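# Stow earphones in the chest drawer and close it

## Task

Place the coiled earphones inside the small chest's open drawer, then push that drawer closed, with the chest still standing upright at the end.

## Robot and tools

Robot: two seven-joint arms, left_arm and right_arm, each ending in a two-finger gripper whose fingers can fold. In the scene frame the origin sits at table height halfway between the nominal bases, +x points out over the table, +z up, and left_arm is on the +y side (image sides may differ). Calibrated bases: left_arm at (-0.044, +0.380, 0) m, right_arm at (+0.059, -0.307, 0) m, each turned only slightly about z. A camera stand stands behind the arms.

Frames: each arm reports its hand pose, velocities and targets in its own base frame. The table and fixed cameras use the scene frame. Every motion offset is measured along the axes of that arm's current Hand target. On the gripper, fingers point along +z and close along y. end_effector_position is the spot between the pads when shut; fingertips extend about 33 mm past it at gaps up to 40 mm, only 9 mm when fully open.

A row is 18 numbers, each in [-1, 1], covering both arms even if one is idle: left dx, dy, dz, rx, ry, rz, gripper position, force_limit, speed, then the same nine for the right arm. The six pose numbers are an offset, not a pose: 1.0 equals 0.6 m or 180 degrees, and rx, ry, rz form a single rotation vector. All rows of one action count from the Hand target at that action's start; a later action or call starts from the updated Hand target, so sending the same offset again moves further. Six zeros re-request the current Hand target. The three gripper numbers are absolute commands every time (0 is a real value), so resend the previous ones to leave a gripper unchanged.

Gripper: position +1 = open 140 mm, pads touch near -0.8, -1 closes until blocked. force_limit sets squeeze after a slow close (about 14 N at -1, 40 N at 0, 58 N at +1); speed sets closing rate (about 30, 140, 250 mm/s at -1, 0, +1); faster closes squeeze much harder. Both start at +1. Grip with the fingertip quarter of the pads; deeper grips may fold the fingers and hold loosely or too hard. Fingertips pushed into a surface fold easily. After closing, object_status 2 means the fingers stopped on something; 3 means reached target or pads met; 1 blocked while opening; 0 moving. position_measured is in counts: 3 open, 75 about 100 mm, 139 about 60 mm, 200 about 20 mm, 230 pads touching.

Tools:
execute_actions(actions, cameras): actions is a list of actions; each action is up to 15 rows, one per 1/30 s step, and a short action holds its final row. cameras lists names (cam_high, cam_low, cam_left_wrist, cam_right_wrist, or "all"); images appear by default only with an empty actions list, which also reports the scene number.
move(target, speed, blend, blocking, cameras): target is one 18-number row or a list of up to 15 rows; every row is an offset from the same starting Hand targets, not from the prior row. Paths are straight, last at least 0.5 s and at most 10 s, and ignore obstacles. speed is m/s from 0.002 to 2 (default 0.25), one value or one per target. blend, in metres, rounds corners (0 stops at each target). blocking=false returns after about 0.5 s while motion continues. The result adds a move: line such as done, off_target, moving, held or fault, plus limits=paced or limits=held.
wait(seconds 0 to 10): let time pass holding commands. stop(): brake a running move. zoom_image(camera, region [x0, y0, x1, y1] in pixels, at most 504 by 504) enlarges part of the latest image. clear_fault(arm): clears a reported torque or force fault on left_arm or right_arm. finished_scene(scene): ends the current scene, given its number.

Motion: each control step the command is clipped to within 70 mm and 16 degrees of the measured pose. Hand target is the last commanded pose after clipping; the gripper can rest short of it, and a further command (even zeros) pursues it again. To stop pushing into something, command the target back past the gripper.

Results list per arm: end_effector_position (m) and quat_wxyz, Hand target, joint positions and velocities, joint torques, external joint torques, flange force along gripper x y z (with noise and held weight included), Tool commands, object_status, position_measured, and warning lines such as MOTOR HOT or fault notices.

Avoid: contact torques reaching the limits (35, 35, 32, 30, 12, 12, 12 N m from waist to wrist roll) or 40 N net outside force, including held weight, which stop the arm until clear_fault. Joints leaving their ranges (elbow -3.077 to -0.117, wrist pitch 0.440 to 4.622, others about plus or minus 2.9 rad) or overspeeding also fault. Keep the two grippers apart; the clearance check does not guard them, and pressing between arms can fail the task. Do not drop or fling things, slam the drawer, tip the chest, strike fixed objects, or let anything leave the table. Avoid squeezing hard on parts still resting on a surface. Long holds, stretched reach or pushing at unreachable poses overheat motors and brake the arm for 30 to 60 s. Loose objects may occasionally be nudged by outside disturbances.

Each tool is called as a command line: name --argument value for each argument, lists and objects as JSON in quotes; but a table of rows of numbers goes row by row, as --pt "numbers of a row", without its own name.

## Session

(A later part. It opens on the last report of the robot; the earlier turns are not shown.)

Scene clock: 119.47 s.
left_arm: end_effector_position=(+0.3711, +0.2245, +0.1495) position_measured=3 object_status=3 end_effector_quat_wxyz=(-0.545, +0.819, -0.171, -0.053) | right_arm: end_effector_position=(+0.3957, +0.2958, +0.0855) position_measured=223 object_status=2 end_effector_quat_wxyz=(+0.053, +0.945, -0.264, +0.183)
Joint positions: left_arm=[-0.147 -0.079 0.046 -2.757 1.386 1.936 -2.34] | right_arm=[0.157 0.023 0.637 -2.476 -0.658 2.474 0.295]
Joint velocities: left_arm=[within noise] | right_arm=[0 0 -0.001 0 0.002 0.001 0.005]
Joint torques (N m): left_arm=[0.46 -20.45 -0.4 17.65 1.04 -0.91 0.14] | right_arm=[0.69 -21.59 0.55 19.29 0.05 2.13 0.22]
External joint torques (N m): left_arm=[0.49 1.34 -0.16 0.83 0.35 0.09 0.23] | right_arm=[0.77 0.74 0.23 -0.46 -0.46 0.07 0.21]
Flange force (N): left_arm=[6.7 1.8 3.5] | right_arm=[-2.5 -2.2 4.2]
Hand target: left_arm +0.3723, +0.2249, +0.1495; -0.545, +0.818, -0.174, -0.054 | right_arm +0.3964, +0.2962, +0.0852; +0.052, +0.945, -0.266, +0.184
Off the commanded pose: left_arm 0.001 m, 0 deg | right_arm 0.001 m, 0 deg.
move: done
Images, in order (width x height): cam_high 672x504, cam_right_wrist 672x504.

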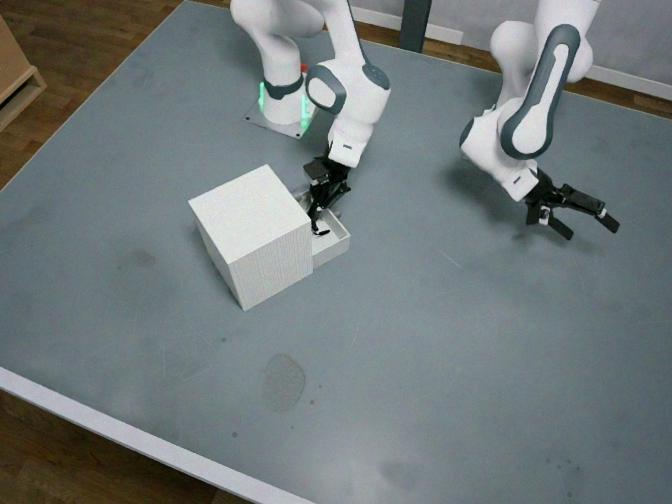

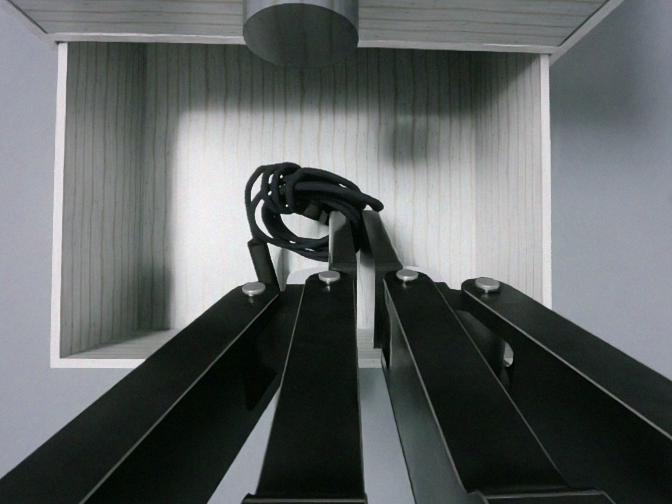

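move --pt "0 0 0 0 0 0 1 1 1 -0.0125 0 0.0309 0 0 0 -1 -0.5 -1" --speed 0.05 --cameras '["cam_right_wrist"]'

zoom_image --camera "cam_right_wrist" --region '[150, 60, 550, 380]'

Scene clock: 122.20 s.
left_arm: end_effector_position=(+0.3711, +0.2245, +0.1495) position_measured=3 object_status=3 end_effector_quat_wxyz=(-0.545, +0.819, -0.171, -0.053) | right_arm: end_effector_position=(+0.3959, +0.2945, +0.0652) position_measured=223 object_status=2 end_effector_quat_wxyz=(+0.054, +0.945, -0.265, +0.183)
Joint positions: left_arm=[-0.147 -0.079 0.046 -2.757 1.386 1.936 -2.34] | right_arm=[0.157 0.083 0.626 -2.473 -0.745 2.493 0.37]
Joint velocities: left_arm=[within noise] | right_arm=[0 0 0 -0.001 0 0 0.007]
Joint torques (N m): left_arm=[0.4 -20.45 -0.48 17.66 1.07 -0.9 0.26] | right_arm=[1.06 -22.73 1.51 18.86 0.04 2.06 0.08]
External joint torques (N m): left_arm=[0.43 1.39 -0.24 0.77 0.38 0.1 0.36] | right_arm=[1.17 0.7 0.21 0.05 -0.46 0.1 0.07]
Flange force (N): left_arm=[6.7 1.7 3.3] | right_arm=[-2.5 -3.6 4.1]
Hand target: left_arm +0.3723, +0.2249, +0.1495; -0.545, +0.818, -0.174, -0.054 | right_arm +0.3964, +0.2962, +0.0652; +0.052, +0.945, -0.266, +0.184
Off the commanded pose: left_arm 0.001 m, 0 deg | right_arm 0.002 m, 0 deg.
move: done
Images, in order (width x height): cam_right_wrist 672x504.

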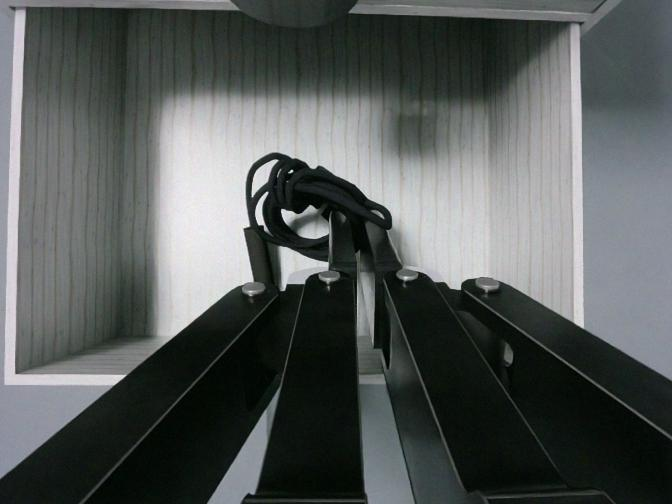

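Scaled by 1.260 from the camera's 672x504 image, which has a finer 960x720 frame.

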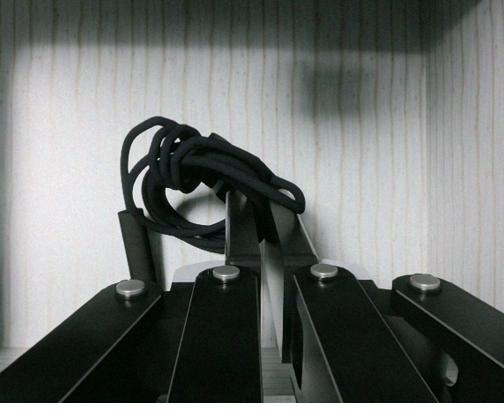

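move --pt "0 0 0 0 0 0 1 1 1 -0.0056 0 0.0139 0 0 0 -1 -0.5 -1" --speed 0.04 --cameras '["cam_right_wrist"]'

zoom_image --camera "cam_right_wrist" --region '[150, 60, 550, 380]'

Scene clock: 124.53 s.
left_arm: end_effector_position=(+0.3711, +0.2245, +0.1495) position_measured=3 object_status=3 end_effector_quat_wxyz=(-0.545, +0.819, -0.171, -0.053) | right_arm: end_effector_position=(+0.3968, +0.2947, +0.0572) position_measured=223 object_status=2 end_effector_quat_wxyz=(+0.054, +0.945, -0.265, +0.184)
Joint positions: left_arm=[-0.147 -0.079 0.046 -2.757 1.386 1.936 -2.34] | right_arm=[0.157 0.109 0.622 -2.469 -0.786 2.499 0.405]
Joint velocities: left_arm=[within noise] | right_arm=[-0.001 -0.002 0.001 0 0 0 0.005]
Joint torques (N m): left_arm=[0.43 -20.39 -0.45 17.71 1.04 -0.88 0.13] | right_arm=[1.04 -22.31 2.05 17.9 0.11 2.12 0.19]
External joint torques (N m): left_arm=[0.47 1.55 -0.19 0.78 0.34 0.12 0.23] | right_arm=[1.12 1.64 0.28 -0.53 -0.39 0.19 0.18]
Flange force (N): left_arm=[7.3 2.4 3.7] | right_arm=[-3.6 -4.0 6.7]
Hand target: left_arm +0.3723, +0.2249, +0.1495; -0.545, +0.818, -0.174, -0.054 | right_arm +0.3964, +0.2962, +0.0562; +0.052, +0.945, -0.266, +0.184
Off the commanded pose: left_arm 0.001 m, 0 deg | right_arm 0.002 m, 0 deg.
move: done
Images, in order (width x height): cam_right_wrist 672x504.

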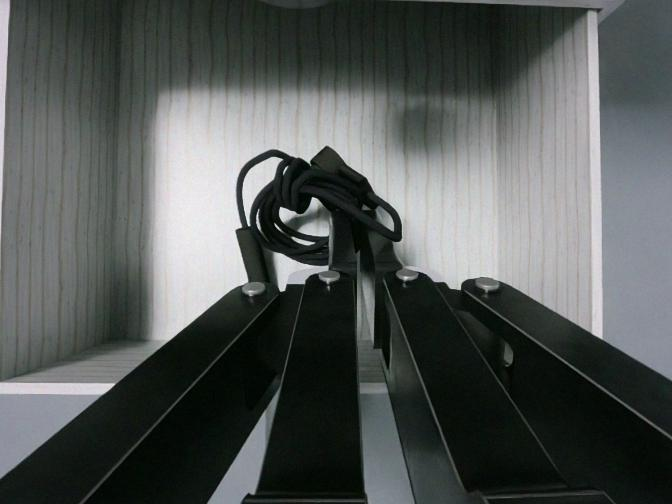

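Scaled by 1.260 from the camera's 672x504 image, which has a finer 960x720 frame.

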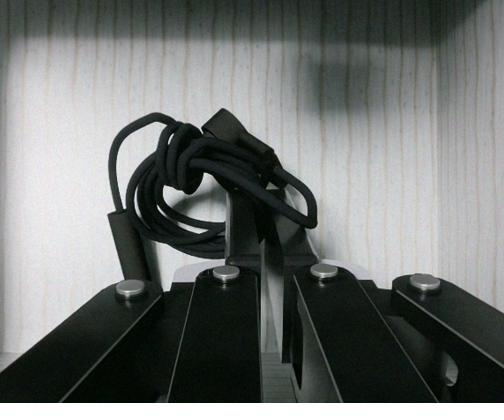

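move --pt "0 0 0 0 0 0 1 1 1 -0.0037 0 0.0093 0 0 0 -1 -0.5 -1" --speed 0.03 --cameras '["cam_right_wrist"]'

zoom_image --camera "cam_right_wrist" --region '[150, 60, 550, 380]'

Scene clock: 126.77 s.
left_arm: end_effector_position=(+0.3711, +0.2245, +0.1495) position_measured=3 object_status=3 end_effector_quat_wxyz=(-0.545, +0.819, -0.171, -0.053) | right_arm: end_effector_position=(+0.3988, +0.2959, +0.0539) position_measured=223 object_status=2 end_effector_quat_wxyz=(+0.052, +0.944, -0.265, +0.187)
Joint positions: left_arm=[-0.147 -0.079 0.046 -2.757 1.386 1.936 -2.34] | right_arm=[0.157 0.123 0.62 -2.464 -0.814 2.503 0.427]
Joint velocities: left_arm=[within noise] | right_arm=[-0.001 -0.001 -0.001 0.001 -0.001 0.001 0.006]
Joint torques (N m): left_arm=[0.46 -20.38 -0.48 17.64 1.05 -0.89 0.21] | right_arm=[0.78 -20.36 2.11 16.26 0.23 2.16 0.05]
External joint torques (N m): left_arm=[0.43 1.38 -0.3 0.84 0.37 0.12 0.3] | right_arm=[0.75 4 0 -2.11 -0.26 0.23 0.03]
Flange force (N): left_arm=[6.9 1.8 3.3] | right_arm=[-4.6 -4.7 12.3]
Hand target: left_arm +0.3723, +0.2249, +0.1495; -0.545, +0.818, -0.174, -0.054 | right_arm +0.3964, +0.2962, +0.0502; +0.052, +0.945, -0.266, +0.184
Off the commanded pose: left_arm 0.001 m, 0 deg | right_arm 0.004 m, 0 deg.
move: off_target (right_arm)
Images, in order (width x height): cam_right_wrist 672x504.

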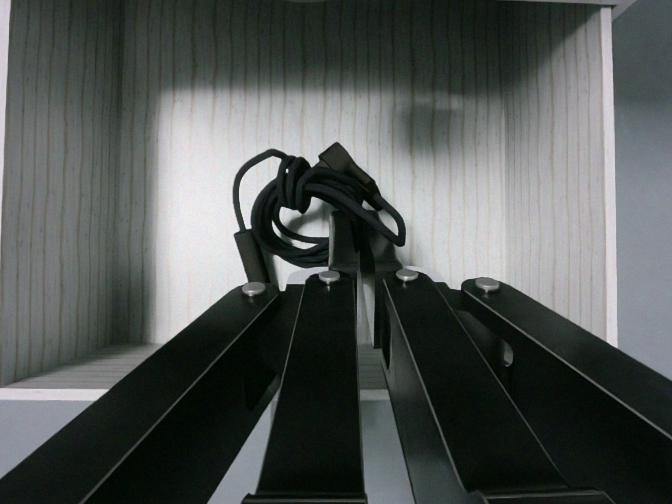

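Scaled by 1.260 from the camera's 672x504 image, which has a finer 960x720 frame.

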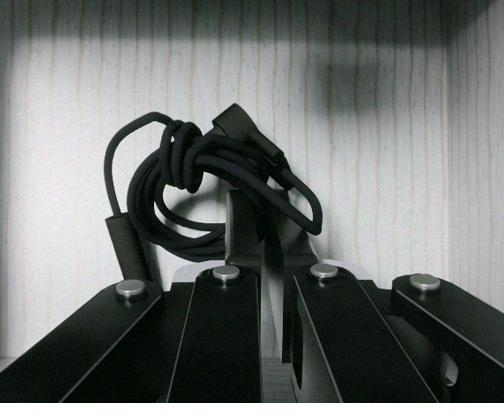

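move --pt "0 0 0 0 0 0 1 1 1 0.0025 0 -0.0062 0 0 0 -1 -0.5 -1" --speed 0.03

Scene clock: 128.37 s.
left_arm: end_effector_position=(+0.3711, +0.2245, +0.1495) position_measured=3 object_status=3 end_effector_quat_wxyz=(-0.545, +0.819, -0.171, -0.053) | right_arm: end_effector_position=(+0.3986, +0.2966, +0.0557) position_measured=223 object_status=2 end_effector_quat_wxyz=(+0.051, +0.944, -0.268, +0.186)
Joint positions: left_arm=[-0.147 -0.079 0.046 -2.757 1.386 1.936 -2.34] | right_arm=[0.157 0.118 0.621 -2.464 -0.804 2.503 0.425]
Joint velocities: left_arm=[within noise] | right_arm=[0 -0.001 0.002 -0.001 0.002 0 -0.007]
Joint torques (N m): left_arm=[0.45 -20.48 -0.44 17.61 1.07 -0.89 0.23] | right_arm=[0.67 -23.64 2.61 16.71 0.96 1.79 -0.33]
External joint torques (N m): left_arm=[0.51 1.4 -0.17 0.72 0.38 0.1 0.32] | right_arm=[0.69 0.62 0.62 -1.74 0.46 -0.15 -0.34]
Flange force (N): left_arm=[6.5 1.8 3.6] | right_arm=[-0.9 4.0 -3.2]
Hand target: left_arm +0.3723, +0.2249, +0.1495; -0.545, +0.818, -0.174, -0.054 | right_arm +0.3964, +0.2962, +0.0542; +0.052, +0.945, -0.266, +0.184
Off the commanded pose: left_arm 0.001 m, 0 deg | right_arm 0.003 m, 0 deg.
move: done

move --pt "0 0 0 0 0 0 1 1 1 0 0 0 0 0 0 -0.5 -0.5 -1" --speed 0.03 --cameras '["cam_right_wrist"]'

zoom_image --camera "cam_right_wrist" --region '[150, 60, 550, 380]'

Scene clock: 131.40 s.
left_arm: end_effector_position=(+0.3711, +0.2245, +0.1495) position_measured=3 object_status=3 end_effector_quat_wxyz=(-0.545, +0.819, -0.171, -0.053) | right_arm: end_effector_position=(+0.3978, +0.2960, +0.0551) position_measured=192 object_status=0 end_effector_quat_wxyz=(+0.052, +0.944, -0.267, +0.186)
Joint positions: left_arm=[-0.147 -0.079 0.046 -2.757 1.386 1.936 -2.34] | right_arm=[0.157 0.118 0.621 -2.466 -0.803 2.503 0.423]
Joint torques (N m): left_arm=[0.4 -20.46 -0.38 17.7 1.07 -0.89 0.25] | right_arm=[0.64 -24.2 2.44 17.71 0.86 1.82 -0.27]
External joint torques (N m): left_arm=[0.39 1.4 -0.17 0.85 0.38 0.11 0.35] | right_arm=[0.69 -0.06 0.48 -0.68 0.36 -0.11 -0.29]
Flange force (N): left_arm=[6.9 1.7 3.4] | right_arm=[-0.2 2.3 -3.7]
Hand target: left_arm +0.3723, +0.2249, +0.1495; -0.545, +0.818, -0.174, -0.054 | right_arm +0.3964, +0.2962, +0.0542; +0.052, +0.945, -0.266, +0.184
Off the commanded pose: left_arm 0.001 m, 0 deg | right_arm 0.002 m, 0 deg.
move: done
Images, in order (width x height): cam_right_wrist 672x504.

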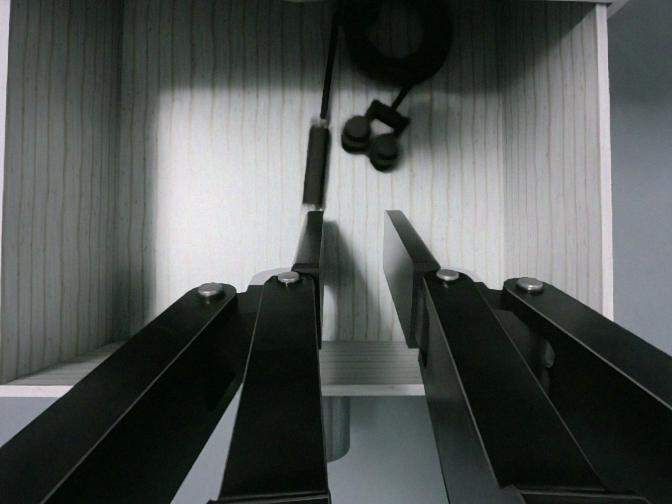

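Scaled by 1.260 from the camera's 672x504 image, which has a finer 960x720 frame.

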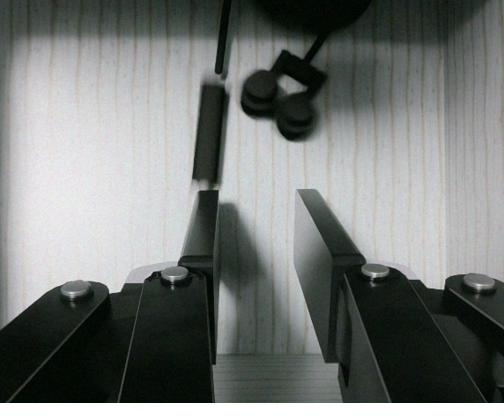

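wait --seconds 0.5 --cameras '["cam_right_wrist", "cam_high"]'

zoom_image --camera "cam_right_wrist" --region '[200, 0, 560, 300]'

Scene clock: 132.67 s.
left_arm: end_effector_position=(+0.3711, +0.2245, +0.1495) position_measured=3 object_status=3 end_effector_quat_wxyz=(-0.545, +0.819, -0.171, -0.053) | right_arm: end_effector_position=(+0.3978, +0.2960, +0.0551) position_measured=192 object_status=3 end_effector_quat_wxyz=(+0.052, +0.944, -0.267, +0.186)
Joint positions: left_arm=[-0.147 -0.079 0.046 -2.757 1.386 1.936 -2.34] | right_arm=[0.157 0.118 0.621 -2.466 -0.803 2.503 0.423]
Joint torques (N m): left_arm=[0.36 -20.44 -0.39 17.63 1.06 -0.91 0.28] | right_arm=[0.62 -24.15 2.45 17.71 0.87 1.82 -0.29]
External joint torques (N m): left_arm=[0.42 1.45 -0.12 0.74 0.36 0.08 0.38] | right_arm=[0.69 0.08 0.5 -0.75 0.37 -0.11 -0.3]
Flange force (N): left_arm=[6.8 1.7 3.5] | right_arm=[-0.3 2.2 -3.5]
Hand target: left_arm +0.3723, +0.2249, +0.1495; -0.545, +0.818, -0.174, -0.054 | right_arm +0.3964, +0.2962, +0.0542; +0.052, +0.945, -0.266, +0.184
Tool commands: left_gripper/position=+1.0 left_gripper/force_limit=+1.0 left_gripper/speed=+1.0 right_gripper/position=-0.5 right_gripper/force_limit=-0.5 right_gripper/speed=-1.0
Off the commanded pose: left_arm 0.001 m, 0 deg | right_arm 0.002 m, 0 deg.
wait: 0.50 s; at rest from the start
Images, in order (width x height): cam_high 672x504, cam_right_wrist 672x504.

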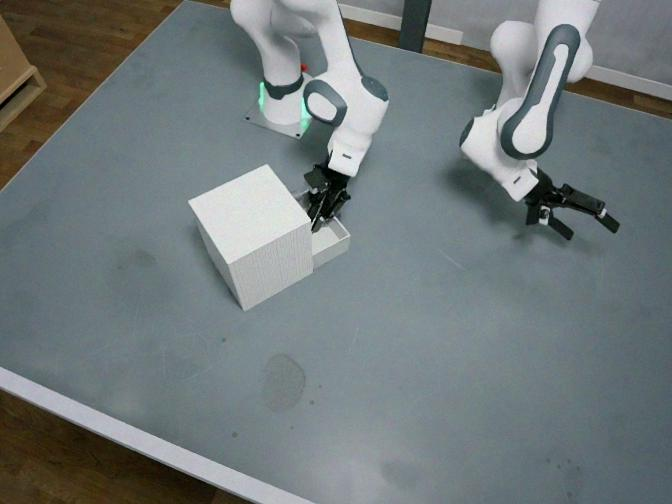

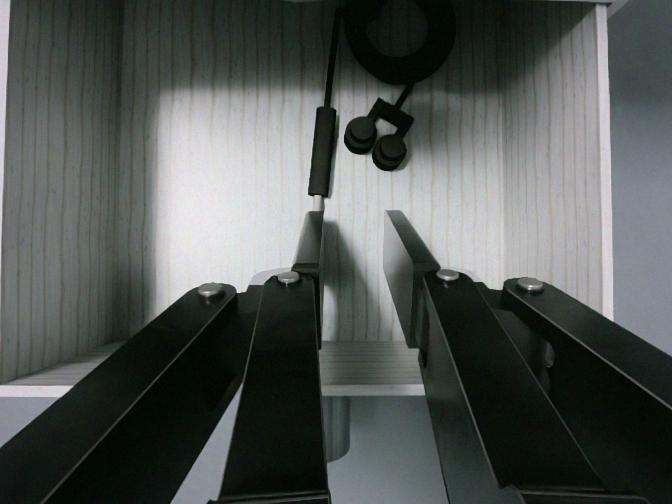

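Scaled by 1.400 from the camera's 672x504 image, which has a finer 960x720 frame.

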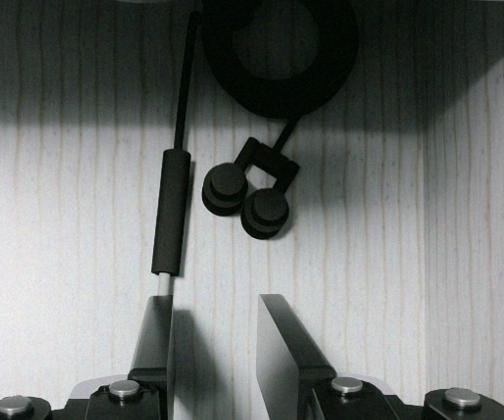

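move --pt "0 0 0 0 0 0 1 1 1 0 0 -0.1667 0 0 0 -0.5 -0.5 -1" --speed 0.1 --cameras '["cam_right_wrist","cam_high"]'

zoom_image --camera "cam_right_wrist" --region '[150, 30, 550, 350]'

Scene clock: 145.27 s.
left_arm: end_effector_position=(+0.3711, +0.2245, +0.1495) position_measured=3 object_status=3 end_effector_quat_wxyz=(-0.545, +0.819, -0.171, -0.053) | right_arm: end_effector_position=(+0.3647, +0.3158, +0.1462) position_measured=192 object_status=3 end_effector_quat_wxyz=(+0.051, +0.944, -0.267, +0.185)
Joint positions: left_arm=[-0.147 -0.079 0.046 -2.757 1.386 1.936 -2.34] | right_arm=[0.236 -0.158 0.657 -2.472 -0.41 2.357 0.161]
Joint velocities: left_arm=[within noise] | right_arm=[-0.001 0 -0.001 -0.001 0 0 -0.007]
Joint torques (N m): left_arm=[0.43 -20.48 -0.43 17.64 1.05 -0.89 0.21] | right_arm=[1.07 -19.01 -2.94 21.52 0.83 1.87 -0.31]
External joint torques (N m): left_arm=[0.44 1.29 -0.21 0.83 0.36 0.11 0.31] | right_arm=[1.05 -0.57 -0.19 -0.21 0.38 -0.34 -0.32]
Flange force (N): left_arm=[6.5 1.6 3.3] | right_arm=[0.5 4.8 -4.8]
Hand target: left_arm +0.3723, +0.2249, +0.1495; -0.545, +0.818, -0.174, -0.054 | right_arm +0.3644, +0.3157, +0.1469; +0.052, +0.945, -0.266, +0.184
Off the commanded pose: left_arm 0.001 m, 0 deg | right_arm 0.001 m, 0 deg.
move: done
Images, in order (width x height): cam_high 672x504, cam_right_wrist 672x504.

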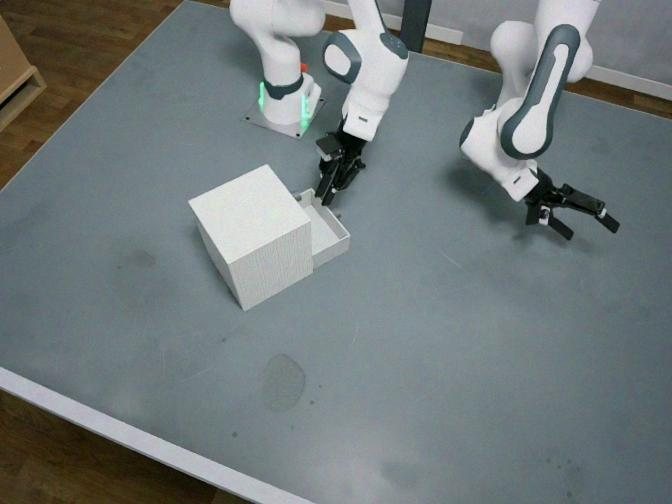

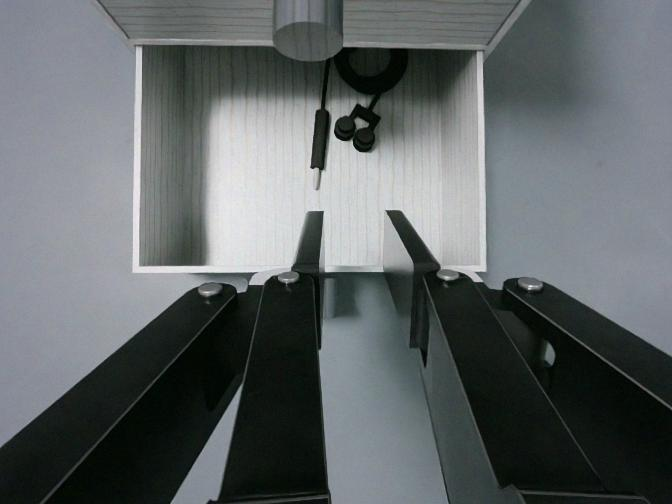

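Scaled by 1.260 from the camera's 672x504 image, which has a finer 960x720 frame.

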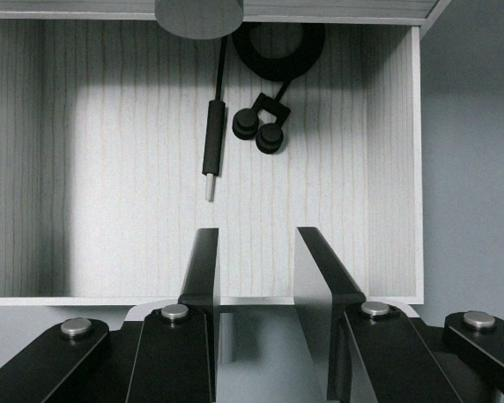

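move --pt "0 0 0 0 0 0 1 1 1 -0.1152 -0.0295 -0.0521 0 0.0722 0 -1 -1 -1" --speed 0.15 --cameras '["cam_right_wrist"]'

Scene clock: 149.67 s.
left_arm: end_effector_position=(+0.3711, +0.2245, +0.1495) position_measured=3 object_status=3 end_effector_quat_wxyz=(-0.545, +0.819, -0.171, -0.053) | right_arm: end_effector_position=(+0.3090, +0.3698, +0.1495) position_measured=230 object_status=3 end_effector_quat_wxyz=(+0.082, +0.919, -0.258, +0.288)
Joint positions: left_arm=[-0.147 -0.079 0.046 -2.757 1.386 1.936 -2.34] | right_arm=[0.255 -0.019 0.935 -2.358 -0.696 2.109 0.604]
Joint velocities: left_arm=[within noise] | right_arm=[0 0 -0.001 0 0.002 0 0.006]
Joint torques (N m): left_arm=[0.46 -20.39 -0.41 17.64 1.07 -0.89 0.23] | right_arm=[0.71 -16.05 0.35 21.2 -0.49 0.89 0.14]
External joint torques (N m): left_arm=[0.47 1.41 -0.18 0.82 0.38 0.11 0.32] | right_arm=[0.72 0.54 0.79 0.22 -0.46 -0.31 0.12]
Flange force (N): left_arm=[6.9 1.8 3.6] | right_arm=[-4.4 -6.1 1.2]
Hand target: left_arm +0.3723, +0.2249, +0.1495; -0.545, +0.818, -0.174, -0.054 | right_arm +0.3090, +0.3704, +0.1500; +0.082, +0.918, -0.258, +0.290
Off the commanded pose: left_arm 0.001 m, 0 deg | right_arm 0.001 m, 0 deg.
move: done
Images, in order (width x height): cam_right_wrist 672x504.

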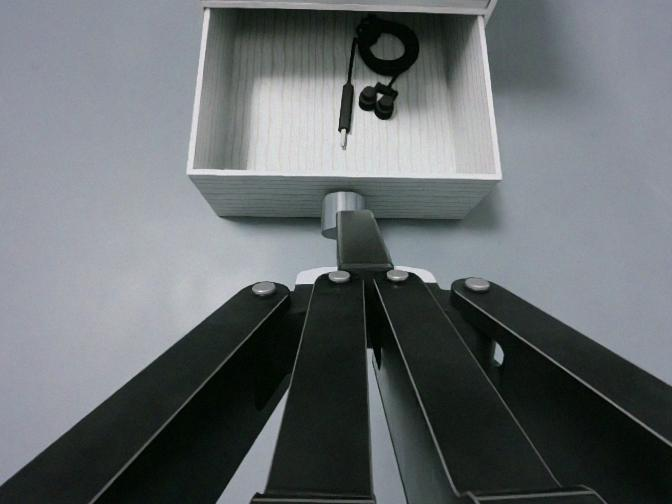

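move --pt "0 0 0 0 0 0 1 1 1 -0.0880 -0.005 0.1256 0 0 0 -1 -1 -1" --pt "0 0 0 0 0 0 1 1 1 -0.0634 -0.005 0.1428 0 0 0 -1 -1 -1" --pt "0 0 0 0 0 0 1 1 1 0.0922 -0.005 0.2518 0 0 0 -1 -1 -1" --speed '[0.14, 0.06, 0.05]' --blend '[0.01, 0.01, 0]' --cameras '["cam_right_wrist","cam_high"]'

Scene clock: 157.03 s.
left_arm: end_effector_position=(+0.3711, +0.2245, +0.1495) position_measured=3 object_status=3 end_effector_quat_wxyz=(-0.545, +0.819, -0.171, -0.053) | right_arm: end_effector_position=(+0.4214, +0.3033, +0.0576) position_measured=230 object_status=3 end_effector_quat_wxyz=(+0.082, +0.917, -0.261, +0.289)
Joint positions: left_arm=[-0.147 -0.079 0.046 -2.757 1.386 1.936 -2.34] | right_arm=[0.149 0.25 0.737 -2.372 -1.137 2.267 0.744]
Joint velocities: left_arm=[within noise] | right_arm=[-0.002 -0.001 0.001 0.001 -0.001 0 -0.006]
Joint torques (N m): left_arm=[0.45 -20.4 -0.44 17.69 1.05 -0.89 0.21] | right_arm=[0.22 -25.43 5.13 17.93 -0.42 1.1 -0.33]
External joint torques (N m): left_arm=[0.52 1.54 -0.15 0.77 0.36 0.1 0.3] | right_arm=[0.2 0.28 0.29 0.23 -0.55 0.07 -0.34]
Flange force (N): left_arm=[7.2 2.1 3.8] | right_arm=[-0.5 -2.0 1.7]
Hand target: left_arm +0.3723, +0.2249, +0.1495; -0.545, +0.818, -0.174, -0.054 | right_arm +0.4232, +0.3041, +0.0580; +0.082, +0.918, -0.258, +0.290
Off the commanded pose: left_arm 0.001 m, 0 deg | right_arm 0.002 m, 0 deg.
move: done; blend cut to 0.009 m at target 1, 0.009 m at target 2
Images, in order (width x height): cam_high 672x504, cam_right_wrist 672x504.

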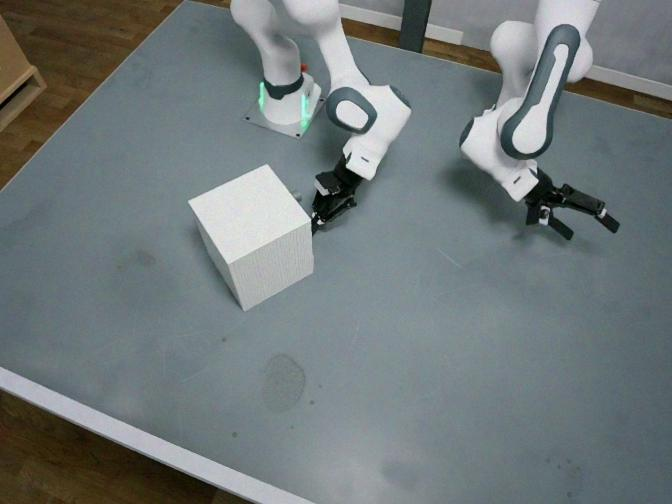

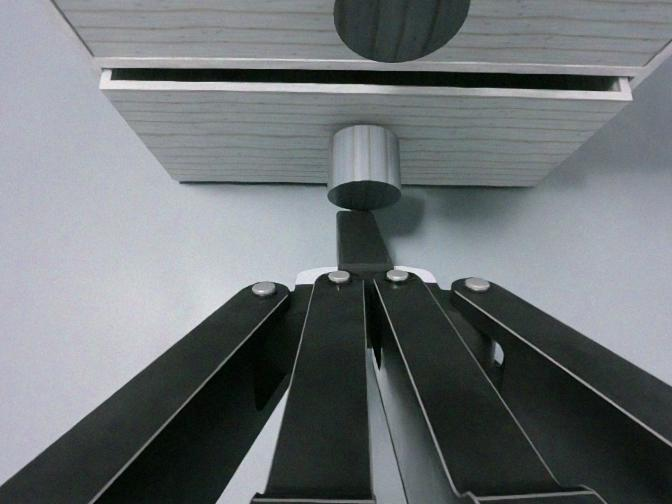

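move --pt "0 0 0 0 0 0 1 1 1 0.01365 0 0.00956 0 0 0 -1 -1 -1" --speed 0.04 --cameras '["cam_right_wrist"]'

Scene clock: 159.10 s.
left_arm: end_effector_position=(+0.3711, +0.2245, +0.1495) position_measured=3 object_status=3 end_effector_quat_wxyz=(-0.545, +0.819, -0.171, -0.053) | right_arm: end_effector_position=(+0.4291, +0.2988, +0.0573) position_measured=230 object_status=3 end_effector_quat_wxyz=(+0.082, +0.917, -0.261, +0.289)
Joint positions: left_arm=[-0.147 -0.079 0.046 -2.757 1.386 1.936 -2.34] | right_arm=[0.137 0.253 0.728 -2.369 -1.147 2.277 0.733]
Joint velocities: left_arm=[within noise] | right_arm=[0 0 0.001 -0.001 -0.001 0.003 -0.004]
Joint torques (N m): left_arm=[0.48 -20.42 -0.43 17.67 1.04 -0.9 0.22] | right_arm=[-0.04 -25.92 4.44 18.32 -0.53 1.03 -0.32]
External joint torques (N m): left_arm=[0.46 1.41 -0.24 0.81 0.35 0.11 0.32] | right_arm=[-0.05 0.1 -0.41 0.57 -0.68 -0.02 -0.34]
Flange force (N): left_arm=[6.9 1.8 3.4] | right_arm=[0.2 -2.7 2.9]
Hand target: left_arm +0.3723, +0.2249, +0.1495; -0.545, +0.818, -0.174, -0.054 | right_arm +0.4317, +0.2989, +0.0580; +0.082, +0.918, -0.258, +0.290
Off the commanded pose: left_arm 0.001 m, 0 deg | right_arm 0.003 m, 0 deg.
move: done
Images, in order (width x height): cam_right_wrist 672x504.

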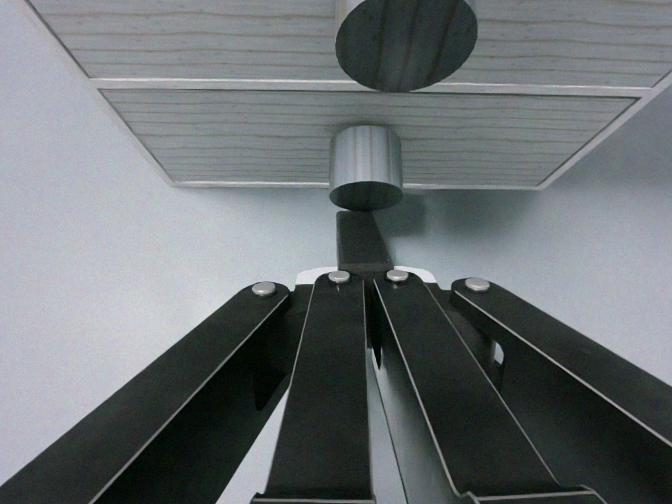

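zoom_image --camera "cam_right_wrist" --region '[80, 40, 420, 230]'

zoom_image --camera "cam_right_wrist" --region '[400, 40, 672, 230]'

Scaled by 1.482 from the camera's 672x504 image, which has a finer 960x720 frame.

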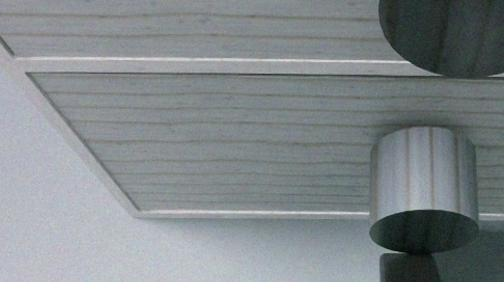

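Scaled by 1.853 from the camera's 672x504 image, which has a finer 960x720 frame.

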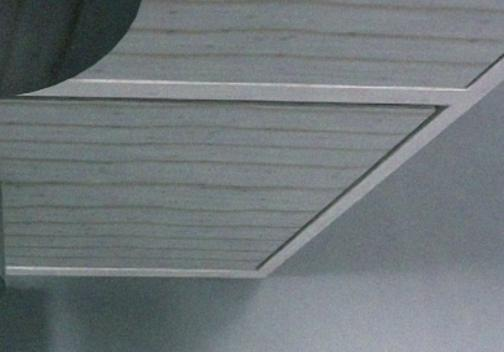

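move --pt "0 0 0 0 0 0 1 1 1 0.0055 0 0.0038 0 0 0 -1 -1 -1" --speed 0.03 --cameras '["cam_right_wrist"]'

zoom_image --camera "cam_right_wrist" --region '[80, 40, 420, 230]'

Scene clock: 162.97 s.
left_arm: end_effector_position=(+0.3711, +0.2245, +0.1495) position_measured=3 object_status=3 end_effector_quat_wxyz=(-0.545, +0.819, -0.171, -0.053) | right_arm: end_effector_position=(+0.4306, +0.2985, +0.0564) position_measured=230 object_status=3 end_effector_quat_wxyz=(+0.081, +0.918, -0.260, +0.287)
Joint positions: left_arm=[-0.147 -0.079 0.046 -2.757 1.386 1.936 -2.34] | right_arm=[0.135 0.254 0.724 -2.368 -1.149 2.284 0.728]
Joint velocities: left_arm=[within noise] | right_arm=[0 0 -0.002 -0.001 0 0.005 -0.006]
Joint torques (N m): left_arm=[0.38 -20.47 -0.39 17.69 1.05 -0.9 0.23] | right_arm=[-0.83 -26.53 4 18.87 -0.87 0.63 -0.3]
External joint torques (N m): left_arm=[0.38 1.31 -0.18 0.85 0.36 0.1 0.32] | right_arm=[-0.84 -0.44 -0.86 1.14 -1.02 -0.44 -0.31]
Flange force (N): left_arm=[6.7 1.6 3.2] | right_arm=[1.5 -3.2 3.5]
Hand target: left_arm +0.3723, +0.2249, +0.1495; -0.545, +0.818, -0.174, -0.054 | right_arm +0.4351, +0.2968, +0.0580; +0.082, +0.918, -0.258, +0.290
Off the commanded pose: left_arm 0.001 m, 0 deg | right_arm 0.005 m, 0 deg.
move: off_target (right_arm)
Images, in order (width x height): cam_right_wrist 672x504.

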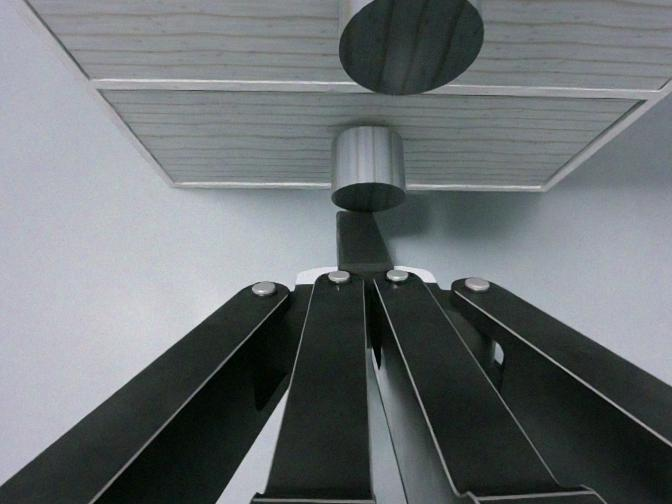

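Scaled by 1.482 from the camera's 672x504 image, which has a finer 960x720 frame.

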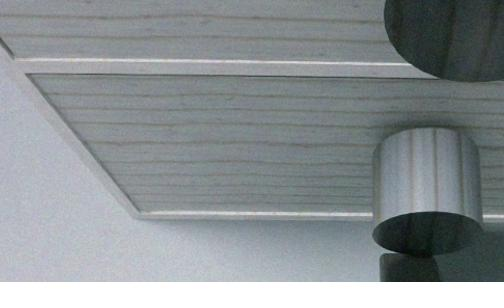

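move --pt "0 0 0 0 0 0 1 1 1 0.0055 0 0.0038 0 0 0 -1 -1 -1" --speed 0.03 --cameras '["cam_right_wrist","cam_high"]'

zoom_image --camera "cam_right_wrist" --region '[80, 40, 420, 230]'

Scene clock: 165.20 s.
left_arm: end_effector_position=(+0.3711, +0.2245, +0.1495) position_measured=3 object_status=3 end_effector_quat_wxyz=(-0.545, +0.819, -0.171, -0.053) | right_arm: end_effector_position=(+0.4319, +0.2984, +0.0554) position_measured=230 object_status=3 end_effector_quat_wxyz=(+0.080, +0.919, -0.258, +0.286)
Joint positions: left_arm=[-0.147 -0.079 0.046 -2.757 1.386 1.936 -2.34] | right_arm=[0.134 0.256 0.719 -2.368 -1.151 2.292 0.723]
Joint velocities: left_arm=[within noise] | right_arm=[0 0.001 -0.004 0.001 -0.001 0.006 -0.003]
Joint torques (N m): left_arm=[0.4 -20.38 -0.4 17.68 1.04 -0.89 0.2] | right_arm=[-1.68 -27.42 2.23 19.43 -1.18 0.14 -0.32]
External joint torques (N m): left_arm=[0.41 1.45 -0.17 0.86 0.36 0.11 0.3] | right_arm=[-1.65 -1.25 -2.59 1.74 -1.35 -0.94 -0.33]
Flange force (N): left_arm=[7.2 2.0 3.5] | right_arm=[3.5 -3.5 5.3]
Hand target: left_arm +0.3723, +0.2249, +0.1495; -0.545, +0.818, -0.174, -0.054 | right_arm +0.4386, +0.2947, +0.0580; +0.082, +0.918, -0.258, +0.290
Off the commanded pose: left_arm 0.001 m, 0 deg | right_arm 0.008 m, 1 deg.
move: off_target (right_arm)
Images, in order (width x height): cam_high 672x504, cam_right_wrist 672x504.

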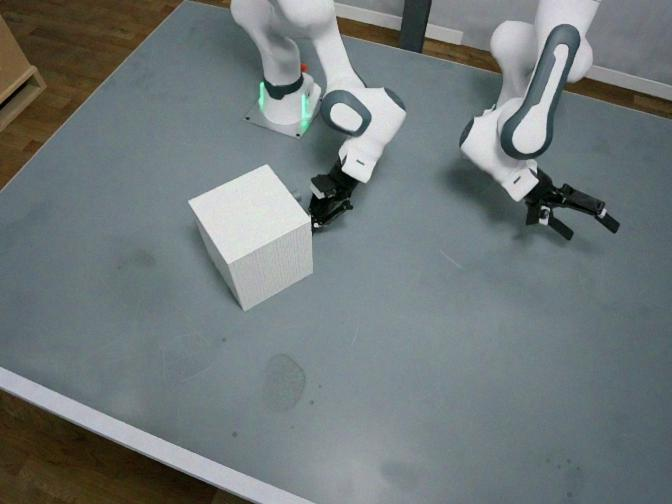

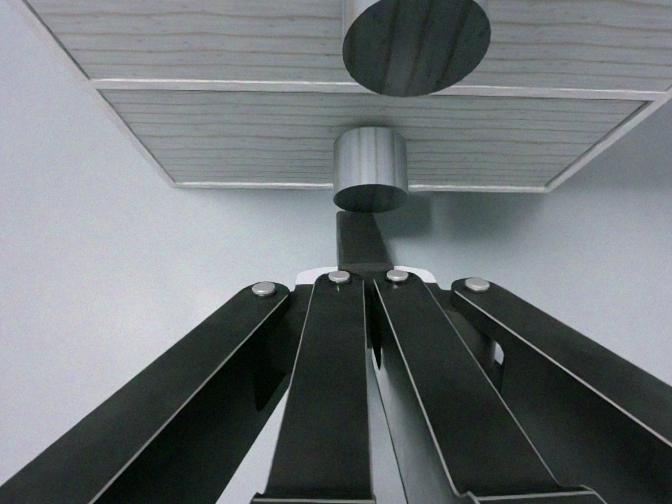

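Scaled by 1.482 from the camera's 672x504 image, which has a finer 960x720 frame.

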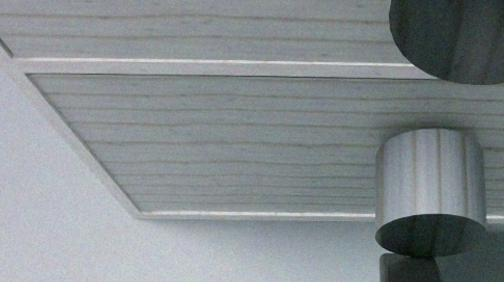

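move --pt "0 0 0 0 0 0 1 1 1 0.0055 0 0.0038 0 0 0 -1 -1 -1" --speed 0.03 --cameras '["cam_right_wrist"]'

zoom_image --camera "cam_right_wrist" --region '[80, 40, 420, 230]'

Scene clock: 167.37 s.
left_arm: end_effector_position=(+0.3711, +0.2245, +0.1495) position_measured=3 object_status=3 end_effector_quat_wxyz=(-0.545, +0.819, -0.171, -0.053) | right_arm: end_effector_position=(+0.4357, +0.2968, +0.0555) position_measured=230 object_status=3 end_effector_quat_wxyz=(+0.079, +0.920, -0.258, +0.285)
Joint positions: left_arm=[-0.147 -0.079 0.046 -2.757 1.386 1.936 -2.34] | right_arm=[0.133 0.256 0.711 -2.366 -1.155 2.298 0.718]
Joint velocities: left_arm=[within noise] | right_arm=[-0.001 0 -0.003 0 -0.001 0.003 -0.006]
Joint torques (N m): left_arm=[0.46 -20.46 -0.43 17.77 1.04 -0.89 0.23] | right_arm=[-1.5 -27.74 2.8 18.89 -0.99 0 -0.28]
External joint torques (N m): left_arm=[0.46 1.35 -0.22 0.94 0.35 0.12 0.33] | right_arm=[-1.59 -1.42 -2.11 1.18 -1.16 -1.11 -0.3]
Flange force (N): left_arm=[7.0 1.6 3.4] | right_arm=[3.5 -1.3 3.1]
Hand target: left_arm +0.3723, +0.2249, +0.1495; -0.545, +0.818, -0.174, -0.054 | right_arm +0.4420, +0.2926, +0.0581; +0.082, +0.918, -0.258, +0.290
Off the commanded pose: left_arm 0.001 m, 0 deg | right_arm 0.008 m, 1 deg.
move: off_target (right_arm)
Images, in order (width x height): cam_right_wrist 672x504.

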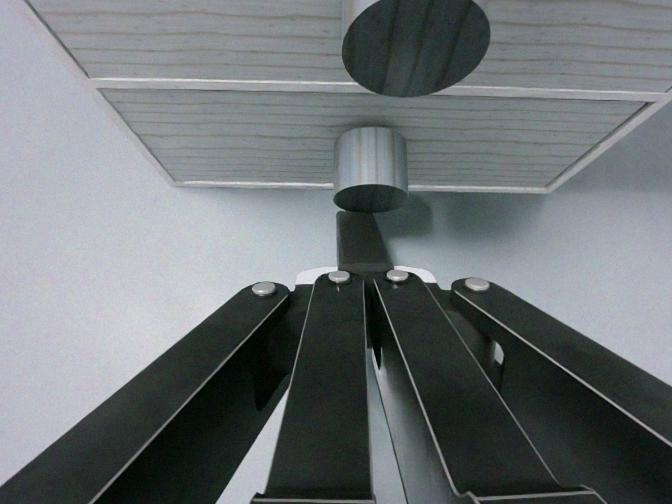

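Scaled by 1.482 from the camera's 672x504 image, which has a finer 960x720 frame.

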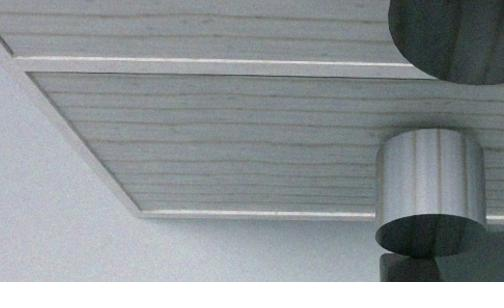

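move --pt "0 0 0 0 0 0 1 1 1 -0.1365 0 -0.0956 0 0 0 -1 -1 -1" --speed 0.1 --cameras '["all"]'

zoom_image --camera "cam_right_wrist" --region '[170, 0, 530, 240]'

zoom_image --camera "cam_high" --region '[180, 140, 380, 320]'

Scene clock: 170.57 s.
left_arm: end_effector_position=(+0.3711, +0.2245, +0.1495) position_measured=3 object_status=3 end_effector_quat_wxyz=(-0.545, +0.819, -0.171, -0.053) | right_arm: end_effector_position=(+0.3569, +0.3453, +0.0583) position_measured=230 object_status=3 end_effector_quat_wxyz=(+0.081, +0.919, -0.254, +0.290)
Joint positions: left_arm=[-0.147 -0.079 0.046 -2.757 1.386 1.936 -2.34] | right_arm=[0.267 0.252 0.793 -2.371 -1.059 2.188 0.819]
Joint velocities: left_arm=[within noise] | right_arm=[-0.001 0 -0.002 0.001 0.001 -0.001 0.006]
Joint torques (N m): left_arm=[0.44 -20.37 -0.39 17.64 1.06 -0.88 0.21] | right_arm=[0.93 -24.07 5.17 17.79 0.48 0.66 0.11]
External joint torques (N m): left_arm=[0.45 1.48 -0.16 0.79 0.36 0.12 0.31] | right_arm=[0.92 0.63 0.06 0.11 0.41 -0.29 0.1]
Flange force (N): left_arm=[7.0 2.0 3.6] | right_arm=[-3.1 -3.4 0.1]
Hand target: left_arm +0.3723, +0.2249, +0.1495; -0.545, +0.818, -0.174, -0.054 | right_arm +0.3567, +0.3447, +0.0580; +0.082, +0.918, -0.258, +0.290
Off the commanded pose: left_arm 0.001 m, 0 deg | right_arm 0.001 m, 1 deg.
move: done

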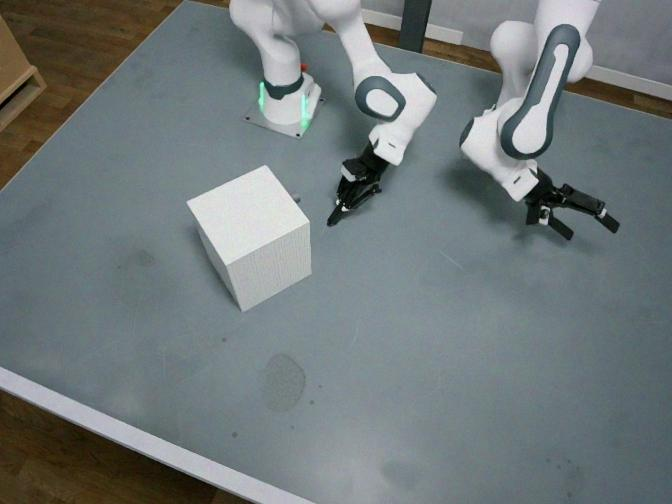

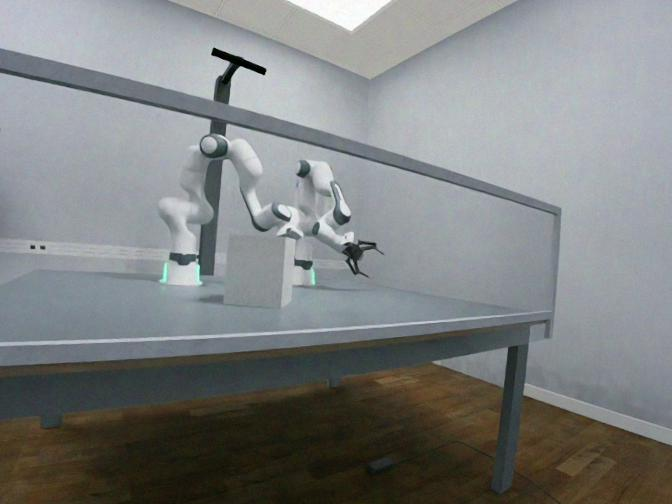

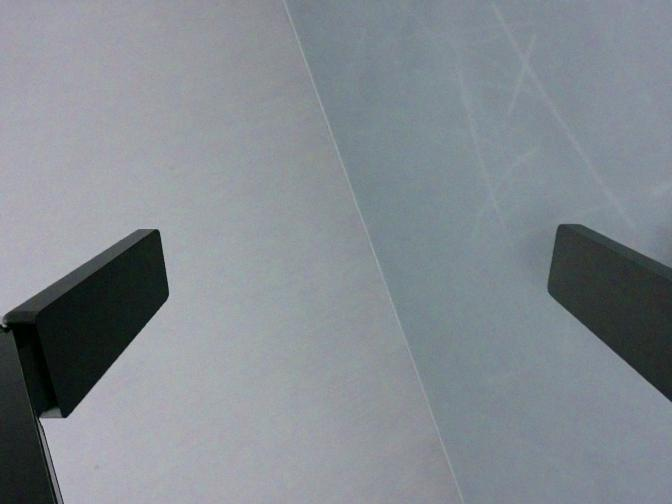

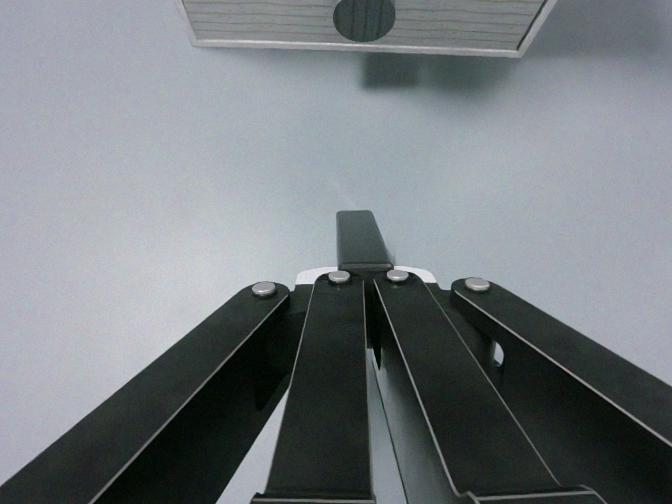

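Scaled by 1.400 from the camera's 672x504 image, which has a finer 960x720 frame.

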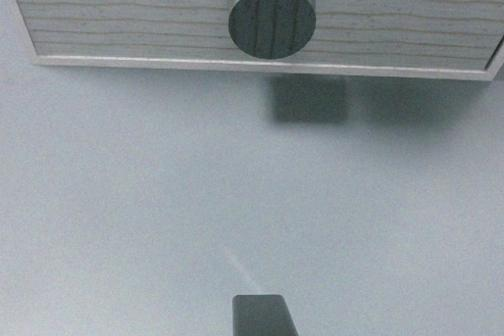

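Scaled by 2.520 from the camera's 672x504 image, which has a finer 960x720 frame.

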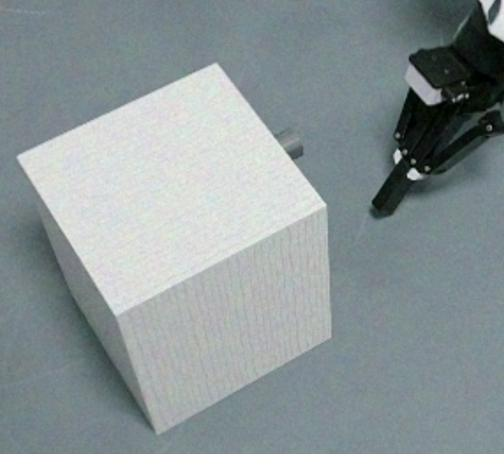

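finished_scene --scene 2

The scene is finished: the task was done.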